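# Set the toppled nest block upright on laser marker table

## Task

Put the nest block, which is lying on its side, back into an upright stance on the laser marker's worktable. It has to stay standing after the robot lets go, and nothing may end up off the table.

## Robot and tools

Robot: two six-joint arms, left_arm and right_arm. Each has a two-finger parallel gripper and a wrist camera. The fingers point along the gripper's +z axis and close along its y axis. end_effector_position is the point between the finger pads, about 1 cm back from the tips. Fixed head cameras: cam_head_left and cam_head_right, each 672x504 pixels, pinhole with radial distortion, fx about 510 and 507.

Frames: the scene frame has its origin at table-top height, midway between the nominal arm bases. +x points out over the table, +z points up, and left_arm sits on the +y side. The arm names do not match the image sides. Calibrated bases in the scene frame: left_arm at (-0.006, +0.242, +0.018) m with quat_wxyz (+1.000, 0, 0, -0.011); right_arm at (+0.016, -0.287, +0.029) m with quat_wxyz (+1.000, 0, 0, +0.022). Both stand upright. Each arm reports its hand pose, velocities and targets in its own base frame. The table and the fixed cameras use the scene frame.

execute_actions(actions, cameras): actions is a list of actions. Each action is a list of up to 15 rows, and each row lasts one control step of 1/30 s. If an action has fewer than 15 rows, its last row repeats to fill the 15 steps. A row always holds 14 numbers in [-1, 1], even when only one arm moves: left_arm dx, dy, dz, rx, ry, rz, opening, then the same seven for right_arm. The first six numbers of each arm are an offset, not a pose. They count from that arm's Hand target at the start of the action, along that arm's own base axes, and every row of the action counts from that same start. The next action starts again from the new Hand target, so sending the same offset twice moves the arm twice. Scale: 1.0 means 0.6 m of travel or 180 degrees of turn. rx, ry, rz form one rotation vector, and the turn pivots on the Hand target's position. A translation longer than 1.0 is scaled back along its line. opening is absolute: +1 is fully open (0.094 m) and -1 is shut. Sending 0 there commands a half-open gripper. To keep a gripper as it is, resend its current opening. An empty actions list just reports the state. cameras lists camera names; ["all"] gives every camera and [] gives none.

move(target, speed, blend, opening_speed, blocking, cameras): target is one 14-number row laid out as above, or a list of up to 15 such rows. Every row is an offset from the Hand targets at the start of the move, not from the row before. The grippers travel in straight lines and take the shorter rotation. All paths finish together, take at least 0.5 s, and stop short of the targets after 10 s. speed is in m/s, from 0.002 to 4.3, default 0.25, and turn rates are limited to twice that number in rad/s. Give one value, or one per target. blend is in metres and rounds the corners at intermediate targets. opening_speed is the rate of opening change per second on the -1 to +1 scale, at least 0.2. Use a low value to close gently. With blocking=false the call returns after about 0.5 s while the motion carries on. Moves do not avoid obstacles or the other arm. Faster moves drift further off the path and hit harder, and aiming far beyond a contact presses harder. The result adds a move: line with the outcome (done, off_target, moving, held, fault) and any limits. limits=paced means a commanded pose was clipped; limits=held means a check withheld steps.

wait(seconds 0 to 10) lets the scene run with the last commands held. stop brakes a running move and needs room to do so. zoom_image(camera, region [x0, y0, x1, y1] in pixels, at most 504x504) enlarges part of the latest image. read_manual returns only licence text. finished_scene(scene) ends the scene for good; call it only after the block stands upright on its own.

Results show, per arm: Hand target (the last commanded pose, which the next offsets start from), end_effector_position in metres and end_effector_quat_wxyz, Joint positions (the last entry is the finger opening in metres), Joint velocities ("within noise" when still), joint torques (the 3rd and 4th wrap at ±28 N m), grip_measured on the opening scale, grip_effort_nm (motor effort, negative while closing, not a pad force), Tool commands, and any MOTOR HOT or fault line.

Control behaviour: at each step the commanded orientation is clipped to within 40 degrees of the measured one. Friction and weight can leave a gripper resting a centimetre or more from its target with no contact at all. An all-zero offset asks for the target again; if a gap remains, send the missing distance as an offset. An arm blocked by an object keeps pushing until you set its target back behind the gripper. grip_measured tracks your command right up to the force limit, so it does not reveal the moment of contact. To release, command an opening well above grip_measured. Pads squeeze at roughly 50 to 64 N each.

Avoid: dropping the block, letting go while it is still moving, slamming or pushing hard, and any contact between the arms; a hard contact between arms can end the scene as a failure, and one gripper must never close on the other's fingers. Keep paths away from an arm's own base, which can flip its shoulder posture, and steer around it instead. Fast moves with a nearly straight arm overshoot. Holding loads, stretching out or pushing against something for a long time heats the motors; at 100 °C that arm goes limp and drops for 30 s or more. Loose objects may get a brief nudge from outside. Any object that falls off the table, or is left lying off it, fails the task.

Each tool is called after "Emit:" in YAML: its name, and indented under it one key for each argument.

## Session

Emit:
execute_actions:
  actions: []

Scene clock: 0.00 s.
left_arm: end_effector_position=(+0.8007, -0.0754, +0.1250) grip_measured=+1.000 grip_effort_nm=n/a end_effector_quat_wxyz=(+0.472, -0.071, +0.837, -0.269) | right_arm: end_effector_position=(+0.8759, +0.1960, +0.2860) grip_measured=+1.000 grip_effort_nm=n/a end_effector_quat_wxyz=(+0.483, -0.046, +0.762, +0.429)
Joint positions: left_arm=[-0.014 2.082 1.533 0.09 0.381 -0.422 0.094] | right_arm=[0.101 2.239 2.094 -0.07 -0.675 0.53 0.094]
Joint velocities: within noise
Joint torques (N m): no reading
Heat: left arm: hottest waist 23 °C; right arm: hottest waist 24 °C.
Hand target: left_arm +0.8095, -0.0756, +0.1456; +0.488, -0.066, +0.827, -0.270 | right_arm +0.8804, +0.1964, +0.2898; +0.488, -0.049, +0.758, +0.429
Tool commands: left_gripper/opening=+1.0 right_gripper/opening=+1.0

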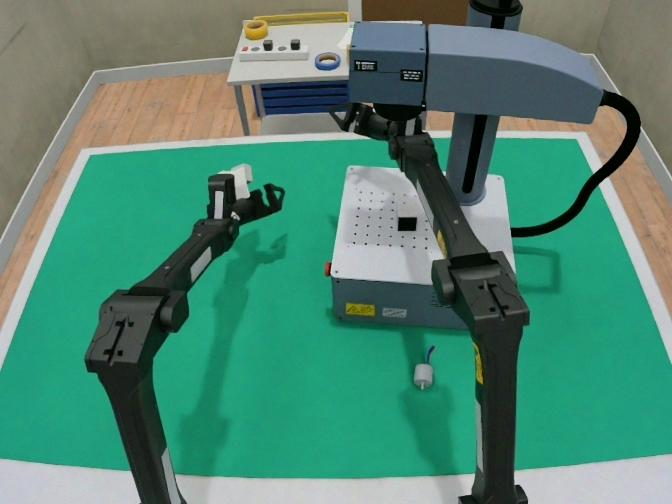

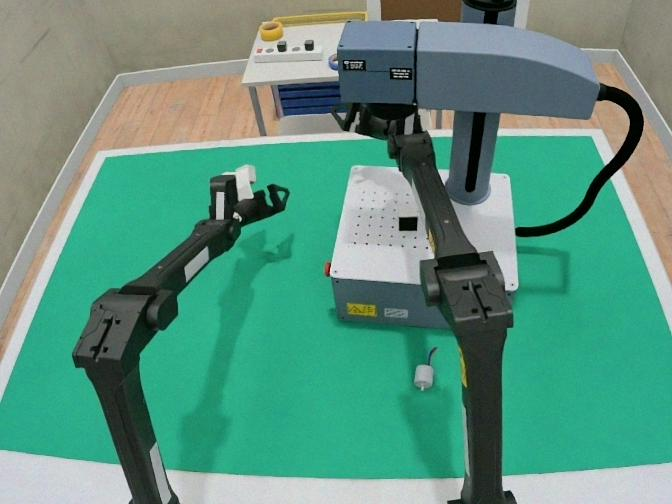

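Emit:
move:
  target:
    - [0,0,0,0,0,0,1,-0.5,-0.16,0.0,0,0,0,1]
    - [0,0,0,0,0,0,1,-0.717,-0.377,0.067,-0.256,0.133,-0.128,0.4]
  speed: 0.4
  blend: 0.05
  cameras: ["all"]

Emit:
zoom_image:
  camera: "cam_head_left"
  region: [320, 160, 520, 310]

Emit:
zoom_image:
  camera: "cam_head_left"
  region: [380, 195, 440, 255]

Emit:
zoom_image:
  camera: "cam_head_right"
  region: [380, 195, 440, 255]

Scene clock: 7.70 s.
left_arm: end_effector_position=(+0.8007, -0.0754, +0.1250) grip_measured=+1.000 grip_effort_nm=0.051 end_effector_quat_wxyz=(+0.472, -0.071, +0.837, -0.269) | right_arm: end_effector_position=(+0.4396, -0.0257, +0.3011) grip_measured=+0.403 grip_effort_nm=-0.120 end_effector_quat_wxyz=(+0.320, +0.005, +0.948, +0.007)
Joint positions: left_arm=[-0.014 2.082 1.533 0.09 0.381 -0.422 0.094] | right_arm=[-0.08 1.098 1.094 -0.918 -0.058 -0.051 0.066]
Joint torques (N m): left_arm=[0.62 -22.01 10.69 2.26 0 0.08] | right_arm=[1.08 -6.95 17.39 1.36 -0.07 -0.12]
Heat: left arm: hottest shoulder 25 °C; right arm: hottest shoulder 25 °C.
Hand target: left_arm +0.8095, -0.0756, +0.1456; +0.488, -0.066, +0.827, -0.270 | right_arm +0.4502, -0.0297, +0.3298; +0.341, +0.001, +0.940, +0.000
Off the commanded pose: left_arm 0.022 m, 2 deg | right_arm 0.031 m, 3 deg.
move: off_target (left_arm, right_arm); target 2's new opening was sent with right_arm's hand 0.031 m and 3 deg from that target

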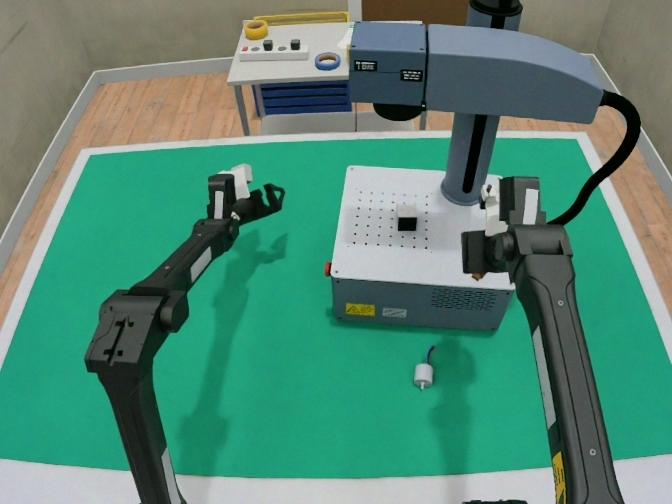

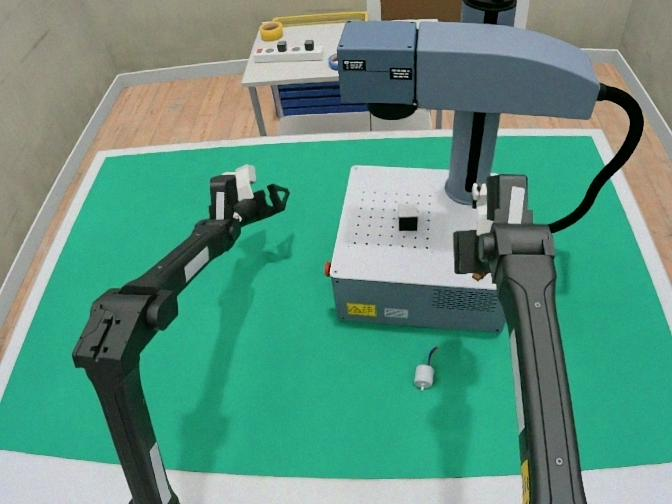

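Scaled by 2.520 from the camera's 672x504 image, which has a finer 960x720 frame.

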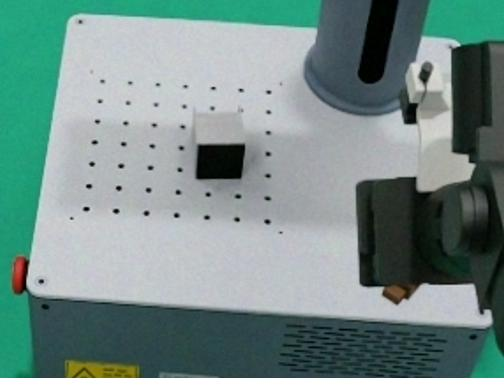

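Scaled by 8.400 from the camera's 672x504 image, which has a finer 960x720 frame.

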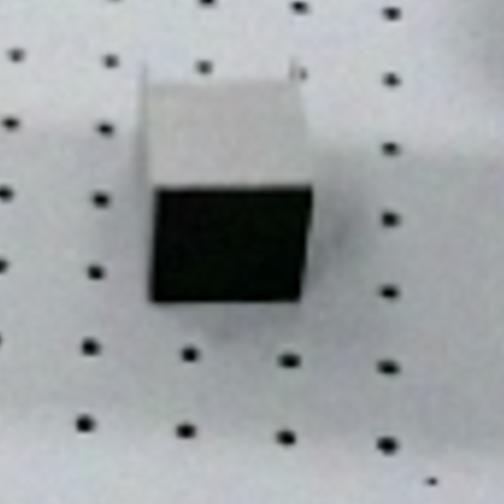

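Scaled by 8.400 from the camera's 672x504 image, which has a finer 960x720 frame.

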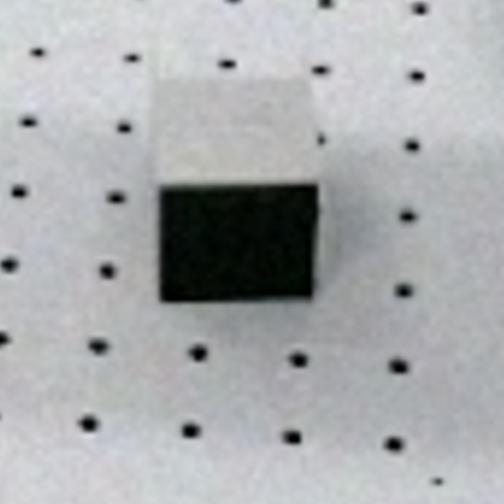

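Emit:
move:
  target: [0,0,0,0,0,0,1,0.267,0.16,-0.1,0,0,-0.025,0.5]
  speed: 0.3
  cameras: ["all"]

Emit:
zoom_image:
  camera: "cam_head_left"
  region: [370, 180, 460, 270]

Emit:
zoom_image:
  camera: "cam_head_right"
  region: [370, 180, 460, 270]

Scene clock: 11.17 s.
left_arm: end_effector_position=(+0.8007, -0.0754, +0.1250) grip_measured=+1.000 grip_effort_nm=0.051 end_effector_quat_wxyz=(+0.472, -0.071, +0.837, -0.269) | right_arm: end_effector_position=(+0.5924, +0.0584, +0.2499) grip_measured=+0.498 grip_effort_nm=0.076 end_effector_quat_wxyz=(+0.321, +0.034, +0.946, -0.018)
Joint positions: left_arm=[-0.014 2.082 1.533 0.09 0.381 -0.422 0.094] | right_arm=[0.14 1.525 1.35 -0.754 0.141 0.164 0.07]
Joint torques (N m): left_arm=[0.67 -22.01 10.73 2.25 -0.01 0.08] | right_arm=[2.02 -12.22 16.84 1.65 0.13 0.09]
Heat: left arm: hottest shoulder 26 °C; right arm: hottest elbow 26 °C.
Hand target: left_arm +0.8095, -0.0756, +0.1456; +0.488, -0.066, +0.827, -0.270 | right_arm +0.6106, +0.0662, +0.2703; +0.341, +0.038, +0.939, -0.013
Off the commanded pose: left_arm 0.022 m, 2 deg | right_arm 0.028 m, 2 deg.
move: off_target (left_arm, right_arm)

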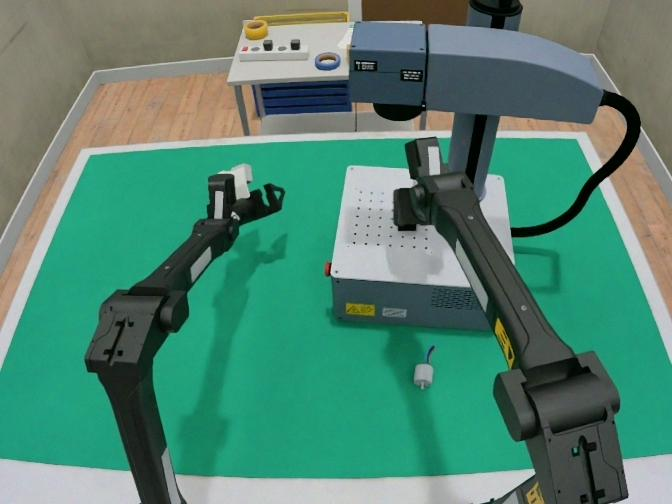

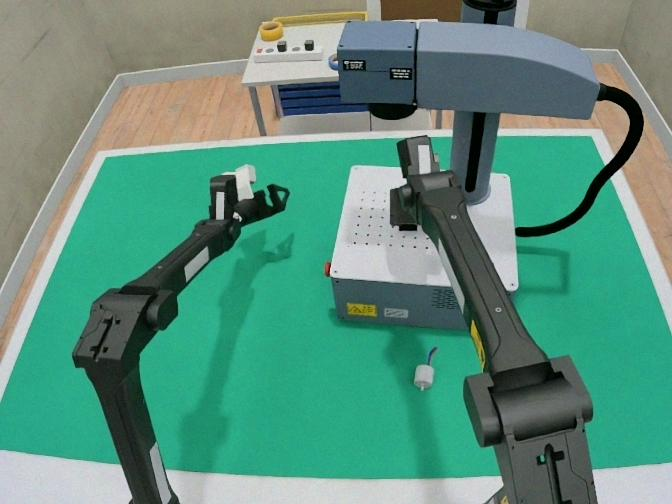

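Scaled by 5.600 from the camera's 672x504 image, which has a finer 960x720 frame.

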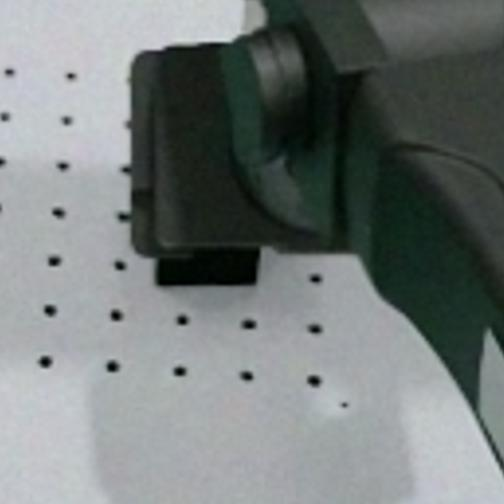

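Scaled by 5.600 from the camera's 672x504 image, which has a finer 960x720 frame.

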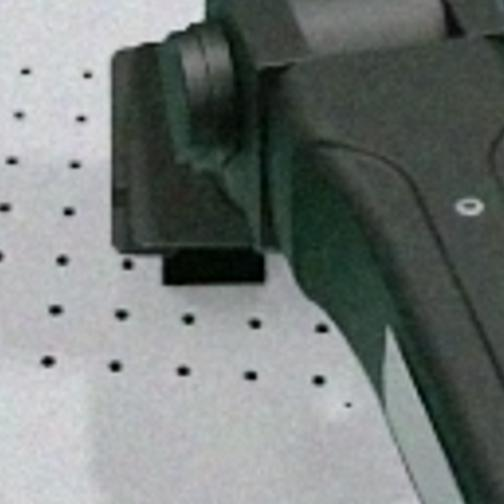

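Emit:
move:
  target: [0,0,0,0,0,0,1,0.08,0.01,-0.11,0,0,0,1]
  speed: 0.1
  cameras: ["all"]

Emit:
zoom_image:
  camera: "cam_head_left"
  region: [370, 180, 460, 270]

Emit:
zoom_image:
  camera: "cam_head_right"
  region: [370, 180, 460, 270]

Scene clock: 14.37 s.
left_arm: end_effector_position=(+0.8007, -0.0754, +0.1250) grip_measured=+1.000 grip_effort_nm=0.056 end_effector_quat_wxyz=(+0.472, -0.071, +0.837, -0.269) | right_arm: end_effector_position=(+0.6365, +0.0645, +0.1850) grip_measured=+0.998 grip_effort_nm=0.076 end_effector_quat_wxyz=(+0.317, +0.034, +0.947, -0.019)
Joint positions: left_arm=[-0.014 2.082 1.533 0.09 0.381 -0.422 0.094] | right_arm=[0.14 1.682 1.369 -0.624 0.141 0.165 0.094]
Joint torques (N m): left_arm=[0.73 -22.18 10.67 2.26 -0.01 0.08] | right_arm=[2.55 -13.63 16.59 2.17 0.06 0.1]
Heat: left arm: hottest shoulder 27 °C; right arm: hottest elbow 28 °C.
Hand target: left_arm +0.8095, -0.0756, +0.1456; +0.488, -0.066, +0.827, -0.270 | right_arm +0.6584, +0.0721, +0.2041; +0.341, +0.038, +0.939, -0.013
Off the commanded pose: left_arm 0.022 m, 2 deg | right_arm 0.030 m, 3 deg.
move: off_target (left_arm, right_arm)

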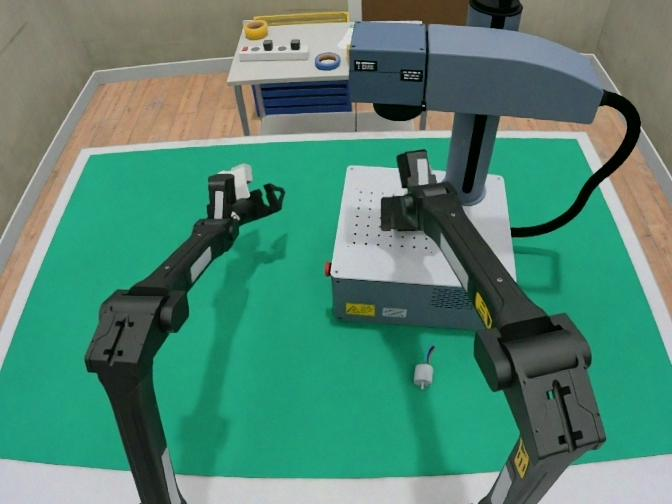

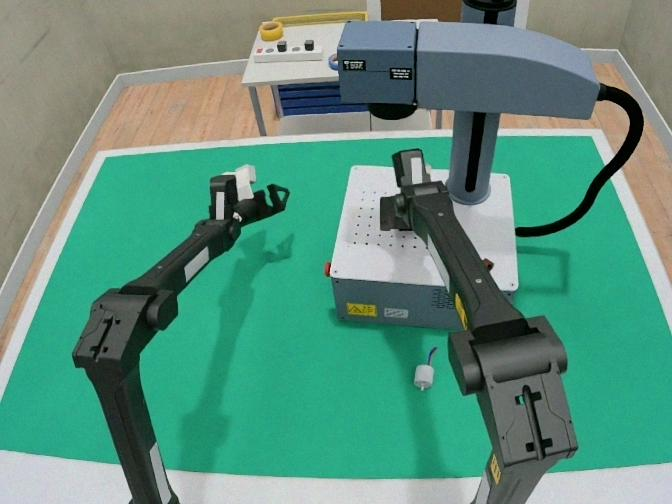

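Scaled by 5.600 from the camera's 672x504 image, which has a finer 960x720 frame.

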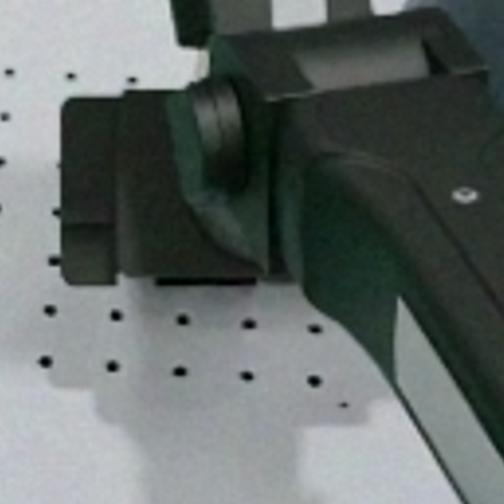

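Scaled by 5.600 from the camera's 672x504 image, which has a finer 960x720 frame.

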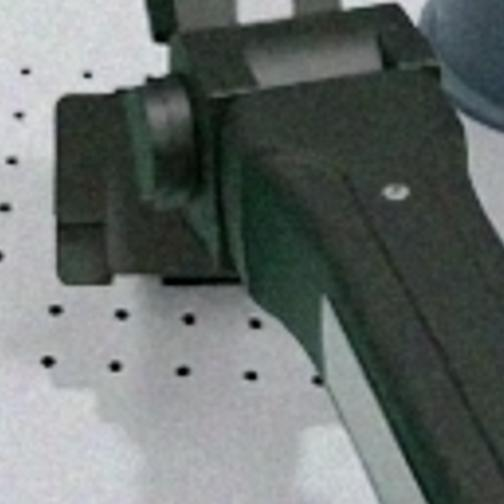

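Emit:
move:
  target: [0,0,0,0,0,0,1,0,0.0,0,0,0,0,-0.5]
  opening_speed: 0.8

Scene clock: 17.10 s.
left_arm: end_effector_position=(+0.8007, -0.0754, +0.1250) grip_measured=+1.000 grip_effort_nm=0.061 end_effector_quat_wxyz=(+0.472, -0.071, +0.837, -0.269) | right_arm: end_effector_position=(+0.6366, +0.0648, +0.1851) grip_measured=-0.156 grip_effort_nm=-1.048 end_effector_quat_wxyz=(+0.318, +0.034, +0.947, -0.019)
Joint positions: left_arm=[-0.014 2.082 1.533 0.09 0.381 -0.422 0.094] | right_arm=[0.14 1.682 1.369 -0.624 0.141 0.165 0.04]
Joint torques (N m): left_arm=[0.73 -22.12 10.66 2.22 -0.01 0.07] | right_arm=[2.14 -14.74 16.55 2.09 0.04 0.03]
Heat: left arm: hottest shoulder 28 °C; right arm: hottest elbow 29 °C.
Hand target: left_arm +0.8095, -0.0756, +0.1456; +0.488, -0.066, +0.827, -0.270 | right_arm +0.6584, +0.0723, +0.2040; +0.341, +0.038, +0.939, -0.013
Off the commanded pose: left_arm 0.022 m, 2 deg | right_arm 0.030 m, 3 deg.
move: off_target (left_arm, right_arm)

Emit:
move:
  target:
    - [0,0,0,0,0,0,1,-0.03,0,0.12,0,0,0,-0.5]
    - [0,0,0,0,0,0,1,-0.21,-0.03,0.12,0,0,0.417,-0.5]
  speed: 0.3
  cameras: ["all"]

Emit:
zoom_image:
  camera: "cam_head_left"
  region: [370, 180, 500, 310]

Scene clock: 21.47 s.
left_arm: end_effector_position=(+0.8007, -0.0754, +0.1250) grip_measured=+1.000 grip_effort_nm=0.056 end_effector_quat_wxyz=(+0.472, -0.071, +0.837, -0.269) | right_arm: end_effector_position=(+0.5139, +0.0622, +0.2534) grip_measured=-0.157 grip_effort_nm=-1.053 end_effector_quat_wxyz=(+0.256, -0.537, +0.775, +0.212)
Joint positions: left_arm=[-0.014 2.082 1.533 0.09 0.381 -0.422 0.094] | right_arm=[-0.085 1.589 1.464 -1.297 -0.664 -1.246 0.04]
Joint torques (N m): left_arm=[0.56 -22.12 10.7 2.28 -0.01 0.07] | right_arm=[0.32 -12.51 16.99 0.05 -1.08 -0.13]
Heat: left arm: hottest shoulder 29 °C; right arm: hottest elbow 31 °C.
Hand target: left_arm +0.8095, -0.0756, +0.1456; +0.488, -0.066, +0.827, -0.270 | right_arm +0.5324, +0.0544, +0.2760; +0.278, -0.542, +0.768, +0.197
Off the commanded pose: left_arm 0.022 m, 2 deg | right_arm 0.030 m, 3 deg.
move: off_target (left_arm, right_arm)

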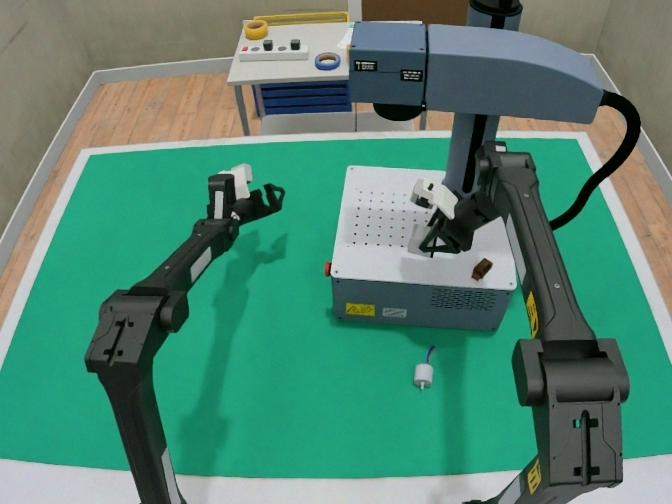

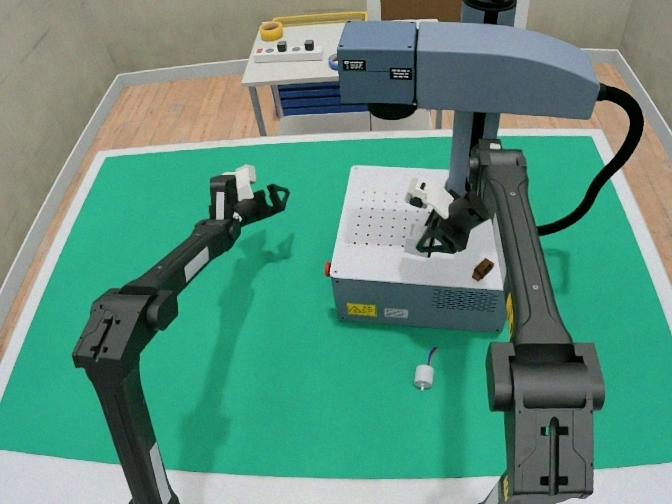

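Scaled by 3.877 from the camera's 672x504 image, which has a finer 960x720 frame.

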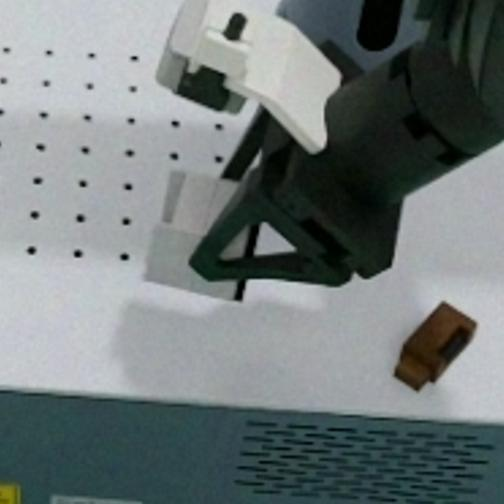

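Emit:
move:
  target:
    - [0,0,0,0,0,0,1,0.03,0,-0.085,0,0,0,-0.5]
    - [0,0,0,0,0,0,1,0.03,0,-0.108,0,0,0,-0.5]
  speed: [0.15,0.05]
  cameras: ["all"]

Emit:
zoom_image:
  camera: "cam_head_left"
  region: [370, 200, 470, 300]

Scene clock: 23.27 s.
left_arm: end_effector_position=(+0.8007, -0.0754, +0.1250) grip_measured=+1.000 grip_effort_nm=0.056 end_effector_quat_wxyz=(+0.472, -0.071, +0.837, -0.269) | right_arm: end_effector_position=(+0.5475, +0.0594, +0.2152) grip_measured=-0.157 grip_effort_nm=-1.048 end_effector_quat_wxyz=(+0.274, -0.543, +0.769, +0.198)
Joint positions: left_arm=[-0.014 2.082 1.533 0.09 0.381 -0.422 0.094] | right_arm=[-0.085 1.668 1.456 -1.161 -0.664 -1.247 0.04]
Joint torques (N m): left_arm=[0.62 -22.12 10.69 2.22 -0.01 0.07] | right_arm=[0.03 -14.92 10.85 1.31 -1.1 -0.11]
Heat: left arm: hottest elbow 30 °C; right arm: hottest elbow 31 °C.
Hand target: left_arm +0.8095, -0.0756, +0.1456; +0.488, -0.066, +0.827, -0.270 | right_arm +0.5504, +0.0544, +0.2112; +0.278, -0.542, +0.768, +0.198
Off the commanded pose: left_arm 0.022 m, 2 deg | right_arm 0.007 m, 1 deg.
move: off_target (left_arm)

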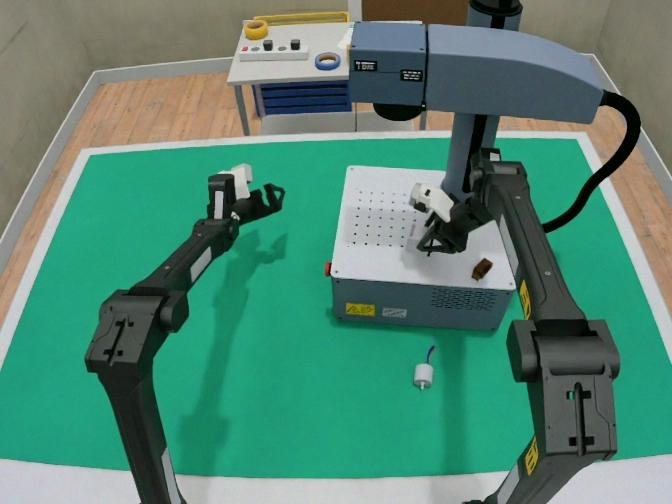

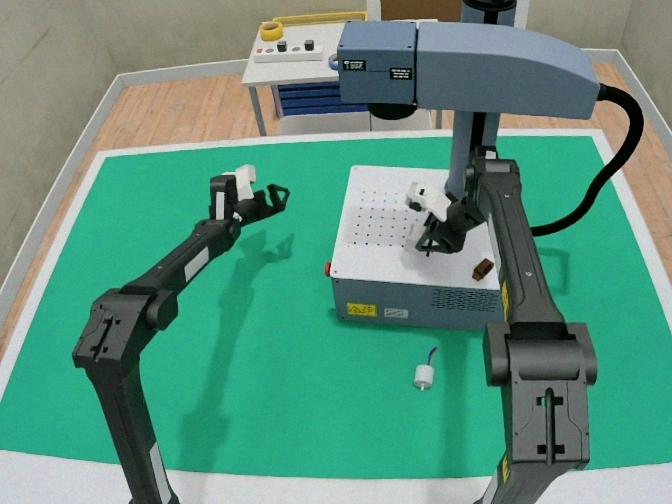

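Scaled by 5.040 from the camera's 672x504 image, which has a finer 960x720 frame.

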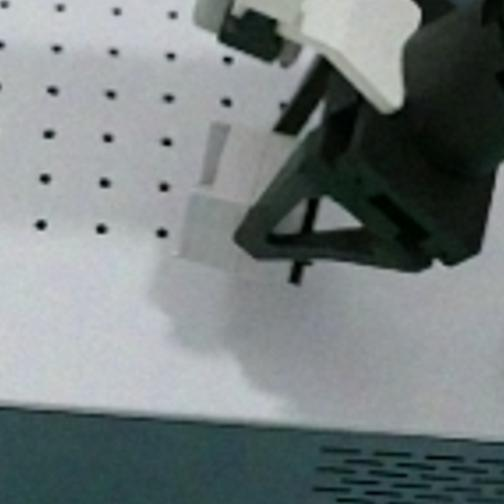

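Good (lag small here). Lower to .187.

Emit:
move:
  target:
    - [0,0,0,0,0,0,1,0,0,-0.038,0,0,0,-0.5]
    - [0,0,0,0,0,0,1,0,0,-0.052,0,0,0,-0.5]
  speed: [0.1,0.03]

Scene clock: 24.73 s.
left_arm: end_effector_position=(+0.8007, -0.0754, +0.1250) grip_measured=+1.000 grip_effort_nm=0.051 end_effector_quat_wxyz=(+0.472, -0.071, +0.837, -0.269) | right_arm: end_effector_position=(+0.5478, +0.0595, +0.1851) grip_measured=-0.157 grip_effort_nm=-1.048 end_effector_quat_wxyz=(+0.275, -0.543, +0.768, +0.197)
Joint positions: left_arm=[-0.014 2.082 1.533 0.09 0.381 -0.422 0.094] | right_arm=[-0.085 1.687 1.398 -1.083 -0.665 -1.247 0.04]
Joint torques (N m): left_arm=[0.62 -22.12 10.67 2.26 -0.01 0.07] | right_arm=[0.21 -14.15 10.58 1.14 -1.13 -0.15]
Heat: left arm: hottest elbow 30 °C; right arm: hottest elbow 31 °C.
Hand target: left_arm +0.8095, -0.0756, +0.1456; +0.488, -0.066, +0.827, -0.270 | right_arm +0.5505, +0.0544, +0.1801; +0.279, -0.542, +0.768, +0.197
Off the commanded pose: left_arm 0.022 m, 2 deg | right_arm 0.008 m, 0 deg.
move: off_target (left_arm)

Emit:
execute_actions:
  actions: []

Emit:
zoom_image:
  camera: "cam_head_left"
  region: [270, 150, 520, 340]

Scene clock: 27.13 s.
left_arm: end_effector_position=(+0.8007, -0.0754, +0.1250) grip_measured=+1.000 grip_effort_nm=0.056 end_effector_quat_wxyz=(+0.472, -0.071, +0.837, -0.269) | right_arm: end_effector_position=(+0.5480, +0.0595, +0.1851) grip_measured=-0.157 grip_effort_nm=-1.053 end_effector_quat_wxyz=(+0.275, -0.543, +0.768, +0.197)
Joint positions: left_arm=[-0.014 2.082 1.533 0.09 0.381 -0.422 0.094] | right_arm=[-0.085 1.687 1.398 -1.082 -0.665 -1.247 0.04]
Joint velocities: within noise
Joint torques (N m): left_arm=[0.56 -22.07 10.73 2.3 -0.01 0.08] | right_arm=[0.26 -14.21 10.58 1.17 -1.07 -0.06]
Heat: left arm: hottest shoulder 30 °C; right arm: hottest elbow 31 °C.
Hand target: left_arm +0.8095, -0.0756, +0.1456; +0.488, -0.066, +0.827, -0.270 | right_arm +0.5504, +0.0544, +0.1801; +0.279, -0.542, +0.768, +0.197
Tool commands: left_gripper/opening=+1.0 right_gripper/opening=-0.5
Off the commanded pose: left_arm 0.022 m, 2 deg | right_arm 0.008 m, 0 deg.

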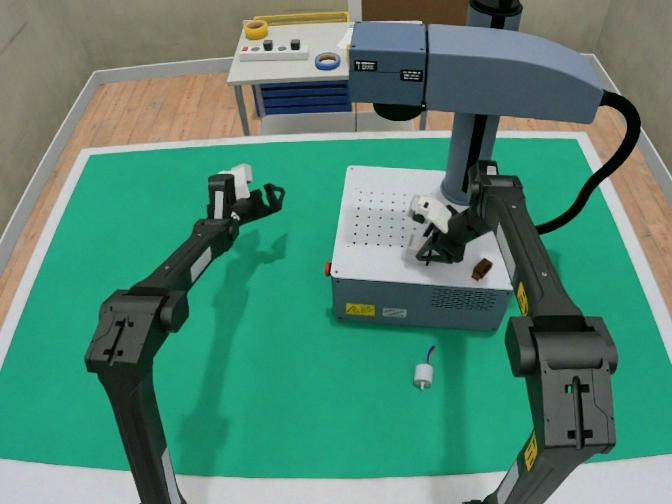

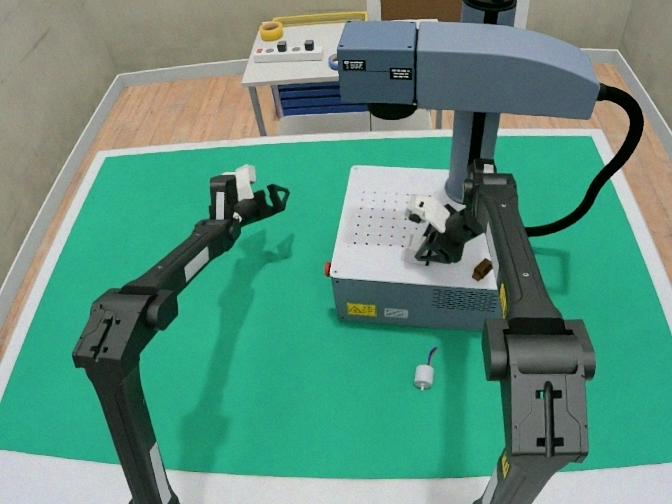

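Scaled by 2.016 from the camera's 672x504 image, which has a finer 960x720 frame.

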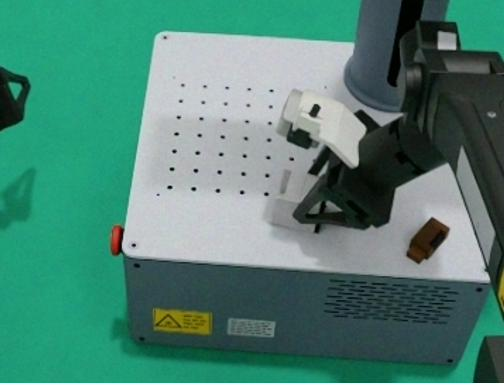

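Emit:
move:
  target: [0,0,0,0,0,0,1,0,0,-0.003,0,0,0,0.45]
  opening_speed: 0.6

Emit:
move:
  target: [0,0,0,0,0,0,1,-0.038,-0.11,0.145,0,0,0,0.45]
  speed: 0.15
  cameras: ["all"]

Emit:
zoom_image:
  camera: "cam_head_left"
  region: [340, 180, 500, 300]

Scene clock: 29.90 s.
left_arm: end_effector_position=(+0.8007, -0.0754, +0.1250) grip_measured=+1.000 grip_effort_nm=0.056 end_effector_quat_wxyz=(+0.472, -0.071, +0.837, -0.269) | right_arm: end_effector_position=(+0.5490, +0.0599, +0.1857) grip_measured=+0.447 grip_effort_nm=0.076 end_effector_quat_wxyz=(+0.278, -0.544, +0.767, +0.197)
Joint positions: left_arm=[-0.014 2.082 1.533 0.09 0.381 -0.422 0.094] | right_arm=[-0.085 1.687 1.398 -1.076 -0.669 -1.247 0.068]
Joint torques (N m): left_arm=[0.62 -22.12 10.67 2.25 -0.01 0.08] | right_arm=[0.73 -14.74 10.11 1.09 -0.93 -0.09]
Heat: left arm: hottest elbow 31 °C; right arm: hottest elbow 31 °C.
Hand target: left_arm +0.8095, -0.0756, +0.1456; +0.488, -0.066, +0.827, -0.270 | right_arm +0.5504, +0.0544, +0.1783; +0.278, -0.542, +0.768, +0.197
Off the commanded pose: left_arm 0.022 m, 2 deg | right_arm 0.009 m, 0 deg.
move: off_target (left_arm)

Scene clock: 31.50 s.
left_arm: end_effector_position=(+0.8007, -0.0754, +0.1250) grip_measured=+1.000 grip_effort_nm=0.056 end_effector_quat_wxyz=(+0.472, -0.071, +0.837, -0.269) | right_arm: end_effector_position=(+0.5145, -0.0032, +0.2479) grip_measured=+0.448 grip_effort_nm=0.076 end_effector_quat_wxyz=(+0.263, -0.537, +0.773, +0.212)
Joint positions: left_arm=[-0.014 2.082 1.533 0.09 0.381 -0.422 0.094] | right_arm=[-0.219 1.633 1.501 -1.385 -0.688 -1.413 0.068]
Joint torques (N m): left_arm=[0.56 -22.12 10.69 2.26 -0.01 0.08] | right_arm=[0.03 -14.04 15.61 -0.16 -0.92 -0.15]
Heat: left arm: hottest elbow 31 °C; right arm: hottest elbow 32 °C.
Hand target: left_arm +0.8095, -0.0756, +0.1456; +0.488, -0.066, +0.827, -0.270 | right_arm +0.5277, -0.0117, +0.2653; +0.279, -0.542, +0.768, +0.197
Off the commanded pose: left_arm 0.022 m, 2 deg | right_arm 0.023 m, 3 deg.
move: off_target (left_arm, right_arm)

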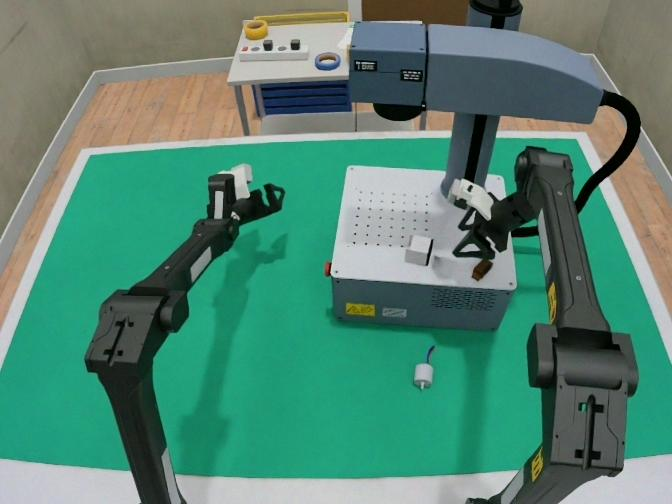

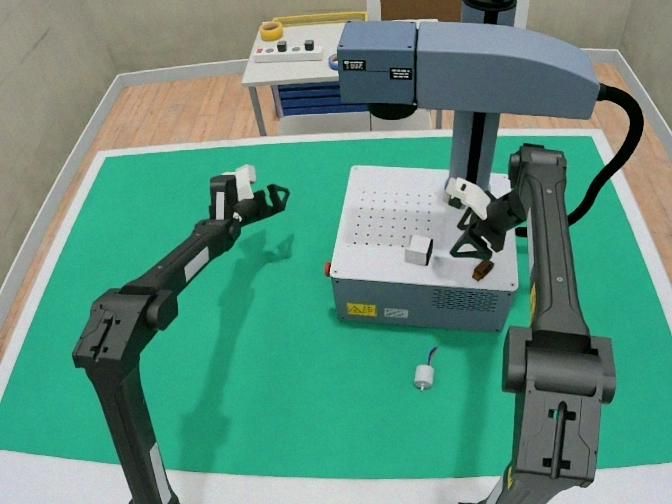

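Scaled by 3.150 from the camera's 672x504 image, which has a finer 960x720 frame.

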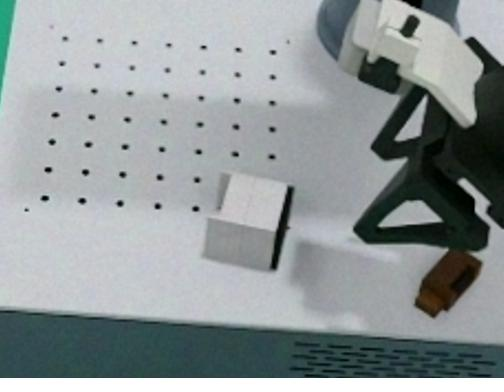

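Emit:
move:
  target: [0,0,0,0,0,0,1,0.045,0.125,0.058,-0.257,0.089,0,0.45]
  speed: 0.25
  cameras: ["all"]

Emit:
zoom_image:
  camera: "cam_head_left"
  region: [340, 150, 500, 300]

Scene clock: 35.23 s.
left_arm: end_effector_position=(+0.8007, -0.0754, +0.1250) grip_measured=+1.000 grip_effort_nm=0.056 end_effector_quat_wxyz=(+0.472, -0.071, +0.837, -0.269) | right_arm: end_effector_position=(+0.5335, +0.0151, +0.2734) grip_measured=+0.448 grip_effort_nm=0.071 end_effector_quat_wxyz=(-0.057, -0.552, +0.831, -0.047)
Joint positions: left_arm=[-0.014 2.082 1.533 0.09 0.381 -0.422 0.094] | right_arm=[0.073 1.776 1.854 -1.702 0.137 -1.095 0.068]
Joint torques (N m): left_arm=[0.56 -22.24 10.7 2.28 -0.01 0.08] | right_arm=[8.35 -15.97 18.48 0.17 0.08 0.09]
Heat: left arm: hottest elbow 32 °C; right arm: hottest elbow 34 °C.
Hand target: left_arm +0.8095, -0.0756, +0.1456; +0.488, -0.066, +0.827, -0.270 | right_arm +0.5546, +0.0633, +0.3000; -0.063, -0.576, +0.814, -0.047
Off the commanded pose: left_arm 0.022 m, 2 deg | right_arm 0.059 m, 3 deg.
joint sent to its limit (right arm) — joint 4 (wrist pitch), lower limit. The joint targets are off in position and orientation.
move: off_target (left_arm, right_arm)

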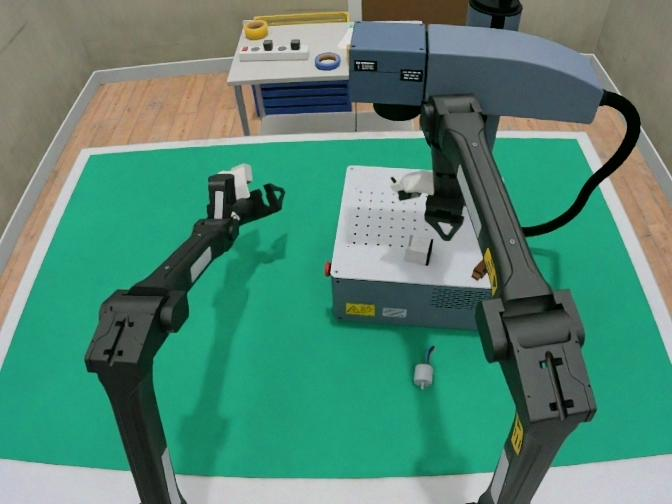

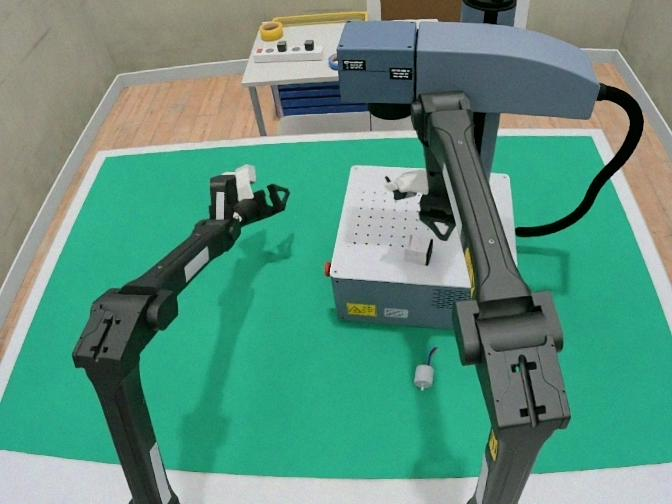

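Scaled by 3.150 from the camera's 672x504 image, which has a finer 960x720 frame.

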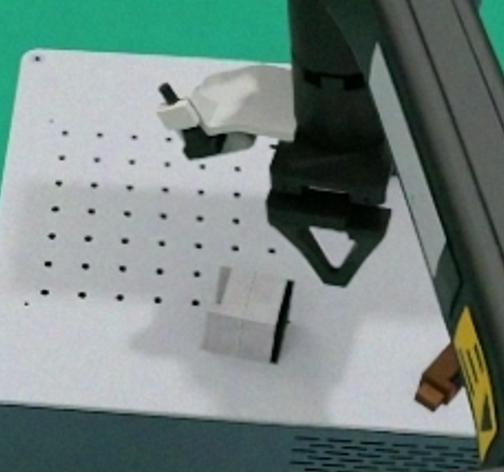

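Emit:
move:
  target: [0,0,0,0,0,0,1,0,0.01,-0.1,0,0,0,0.45]
  speed: 0.2
  cameras: ["all"]

Emit:
zoom_image:
  camera: "cam_head_left"
  region: [340, 150, 500, 300]

Scene clock: 36.67 s.
left_arm: end_effector_position=(+0.8007, -0.0754, +0.1250) grip_measured=+1.000 grip_effort_nm=0.056 end_effector_quat_wxyz=(+0.472, -0.071, +0.837, -0.269) | right_arm: end_effector_position=(+0.5411, +0.0182, +0.2641) grip_measured=+0.448 grip_effort_nm=0.071 end_effector_quat_wxyz=(-0.054, -0.544, +0.836, -0.049)
Joint positions: left_arm=[-0.014 2.082 1.533 0.09 0.381 -0.422 0.094] | right_arm=[0.078 1.793 1.854 -1.681 0.138 -1.073 0.068]
Joint torques (N m): left_arm=[0.56 -22.12 10.67 2.26 -0.01 0.08] | right_arm=[8.59 -12.16 11.7 0.81 -0.03 0.05]
Heat: left arm: hottest elbow 32 °C; right arm: hottest elbow 35 °C.
Hand target: left_arm +0.8095, -0.0756, +0.1456; +0.488, -0.066, +0.827, -0.270 | right_arm +0.5546, +0.0693, +0.2400; -0.063, -0.576, +0.814, -0.047
Off the commanded pose: left_arm 0.022 m, 2 deg | right_arm 0.058 m, 4 deg.
move: off_target (left_arm, right_arm)

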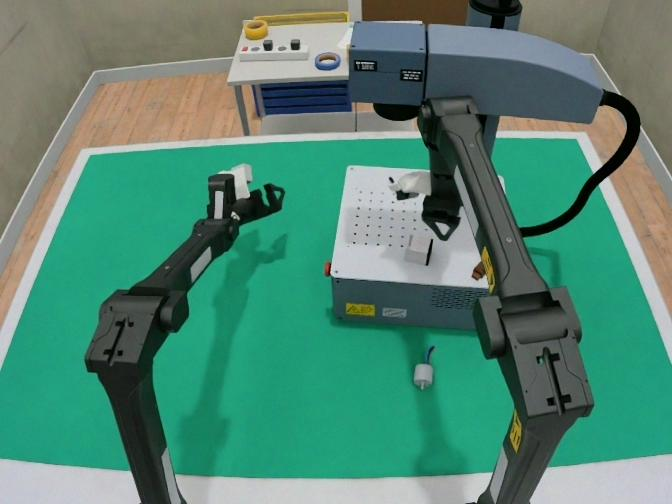

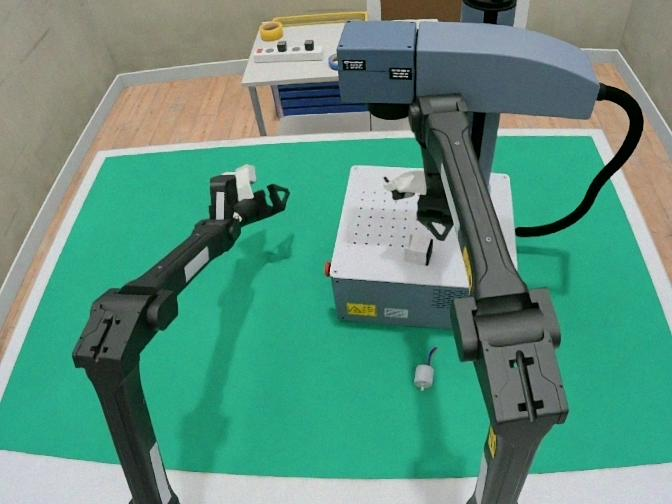

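Scaled by 3.150 from the camera's 672x504 image, which has a finer 960x720 frame.

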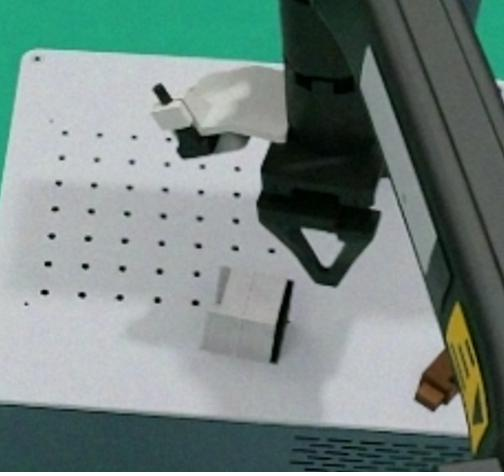

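Emit:
move:
  target: [0,0,0,0,0,0,1,-0.02,-0.11,0,0,0,0,0.45]
  speed: 0.2
  cameras: ["all"]

Emit:
zoom_image:
  camera: "cam_head_left"
  region: [340, 80, 500, 240]

Scene clock: 39.43 s.
left_arm: end_effector_position=(+0.8007, -0.0754, +0.1250) grip_measured=+1.000 grip_effort_nm=0.056 end_effector_quat_wxyz=(+0.472, -0.071, +0.837, -0.269) | right_arm: end_effector_position=(+0.5414, +0.0119, +0.2474) grip_measured=+0.448 grip_effort_nm=0.081 end_effector_quat_wxyz=(-0.058, -0.576, +0.814, -0.049)
Joint positions: left_arm=[-0.014 2.082 1.533 0.09 0.381 -0.422 0.094] | right_arm=[0.068 1.791 1.807 -1.635 0.144 -1.16 0.068]
Joint torques (N m): left_arm=[0.73 -22.12 10.69 2.26 0 0.08] | right_arm=[0.44 -16.26 10.24 0.58 0.09 -0.18]
Heat: left arm: hottest elbow 33 °C; right arm: hottest elbow 36 °C.
Hand target: left_arm +0.8095, -0.0756, +0.1456; +0.488, -0.066, +0.827, -0.270 | right_arm +0.5427, +0.0032, +0.2400; -0.063, -0.576, +0.814, -0.047
Off the commanded pose: left_arm 0.022 m, 2 deg | right_arm 0.011 m, 1 deg.
move: off_target (left_arm, right_arm)

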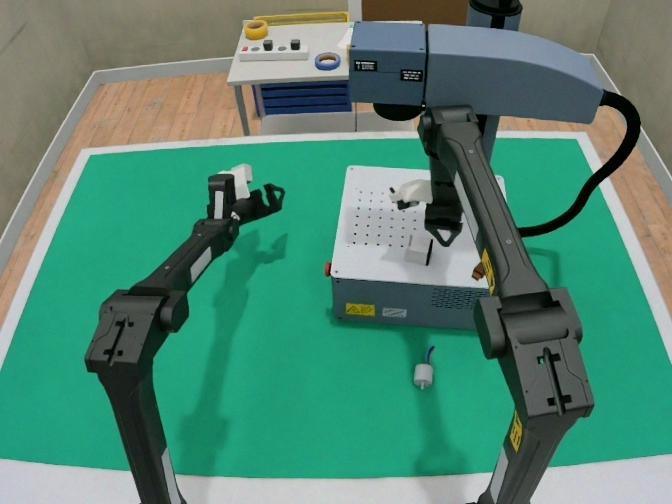

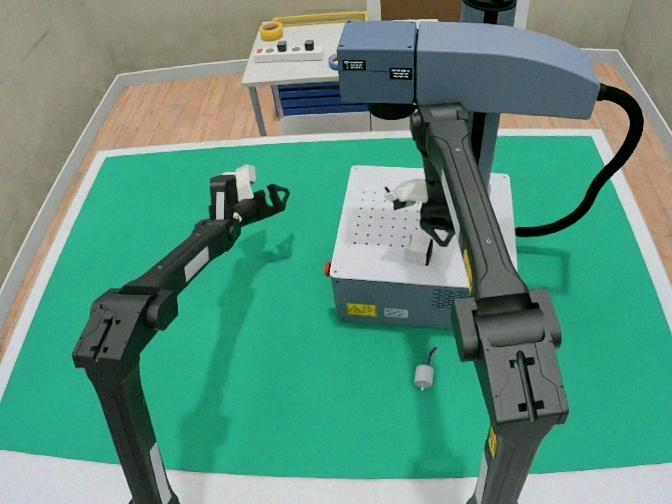

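Scaled by 3.150 from the camera's 672x504 image, which has a finer 960x720 frame.

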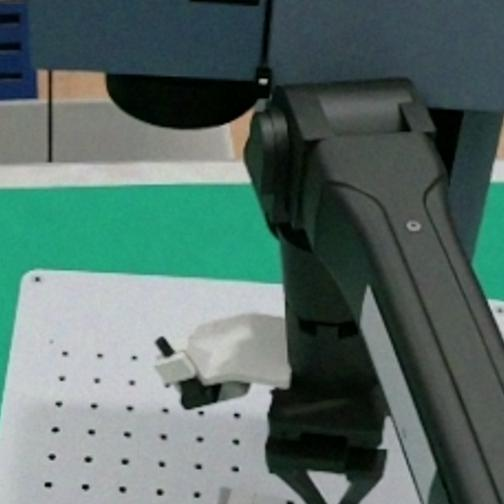

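Emit:
move:
  target: [0,0,0,0,0,0,1,0,0,-0.105,0,0,0,0.45]
  speed: 0.15
  cameras: ["all"]

Emit:
zoom_image:
  camera: "cam_head_left"
  region: [340, 120, 500, 290]

Scene clock: 40.97 s.
left_arm: end_effector_position=(+0.8007, -0.0754, +0.1250) grip_measured=+1.000 grip_effort_nm=0.056 end_effector_quat_wxyz=(+0.472, -0.071, +0.837, -0.269) | right_arm: end_effector_position=(+0.5416, +0.0119, +0.1900) grip_measured=+0.448 grip_effort_nm=0.081 end_effector_quat_wxyz=(-0.054, -0.576, +0.814, -0.051)
Joint positions: left_arm=[-0.014 2.082 1.533 0.09 0.381 -0.422 0.094] | right_arm=[0.068 1.794 1.66 -1.475 0.144 -1.161 0.068]
Joint torques (N m): left_arm=[0.67 -22.07 10.69 2.25 -0.01 0.09] | right_arm=[0.15 -14.92 10.04 0.53 0.01 -0.12]
Heat: left arm: hottest elbow 33 °C; right arm: hottest elbow 35 °C.
Hand target: left_arm +0.8095, -0.0756, +0.1456; +0.488, -0.066, +0.827, -0.270 | right_arm +0.5427, +0.0032, +0.1771; -0.063, -0.576, +0.814, -0.047
Off the commanded pose: left_arm 0.022 m, 2 deg | right_arm 0.016 m, 1 deg.
move: off_target (left_arm, right_arm)

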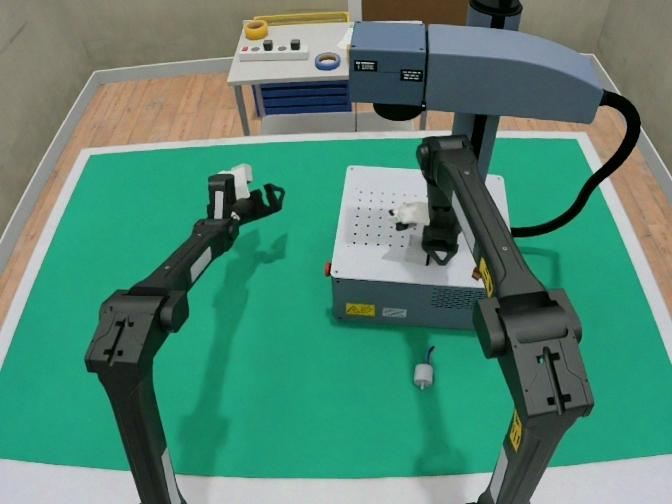

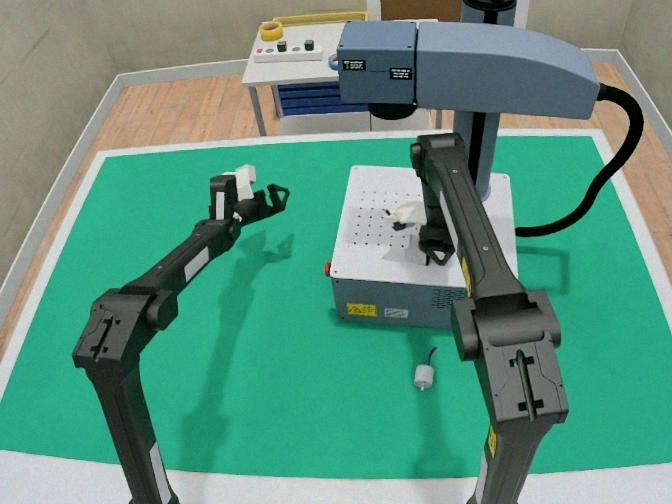

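Scaled by 2.965 from the camera's 672x504 image, which has a finer 960x720 frame.

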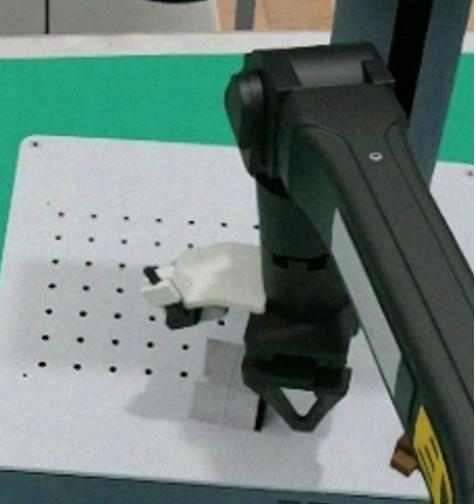

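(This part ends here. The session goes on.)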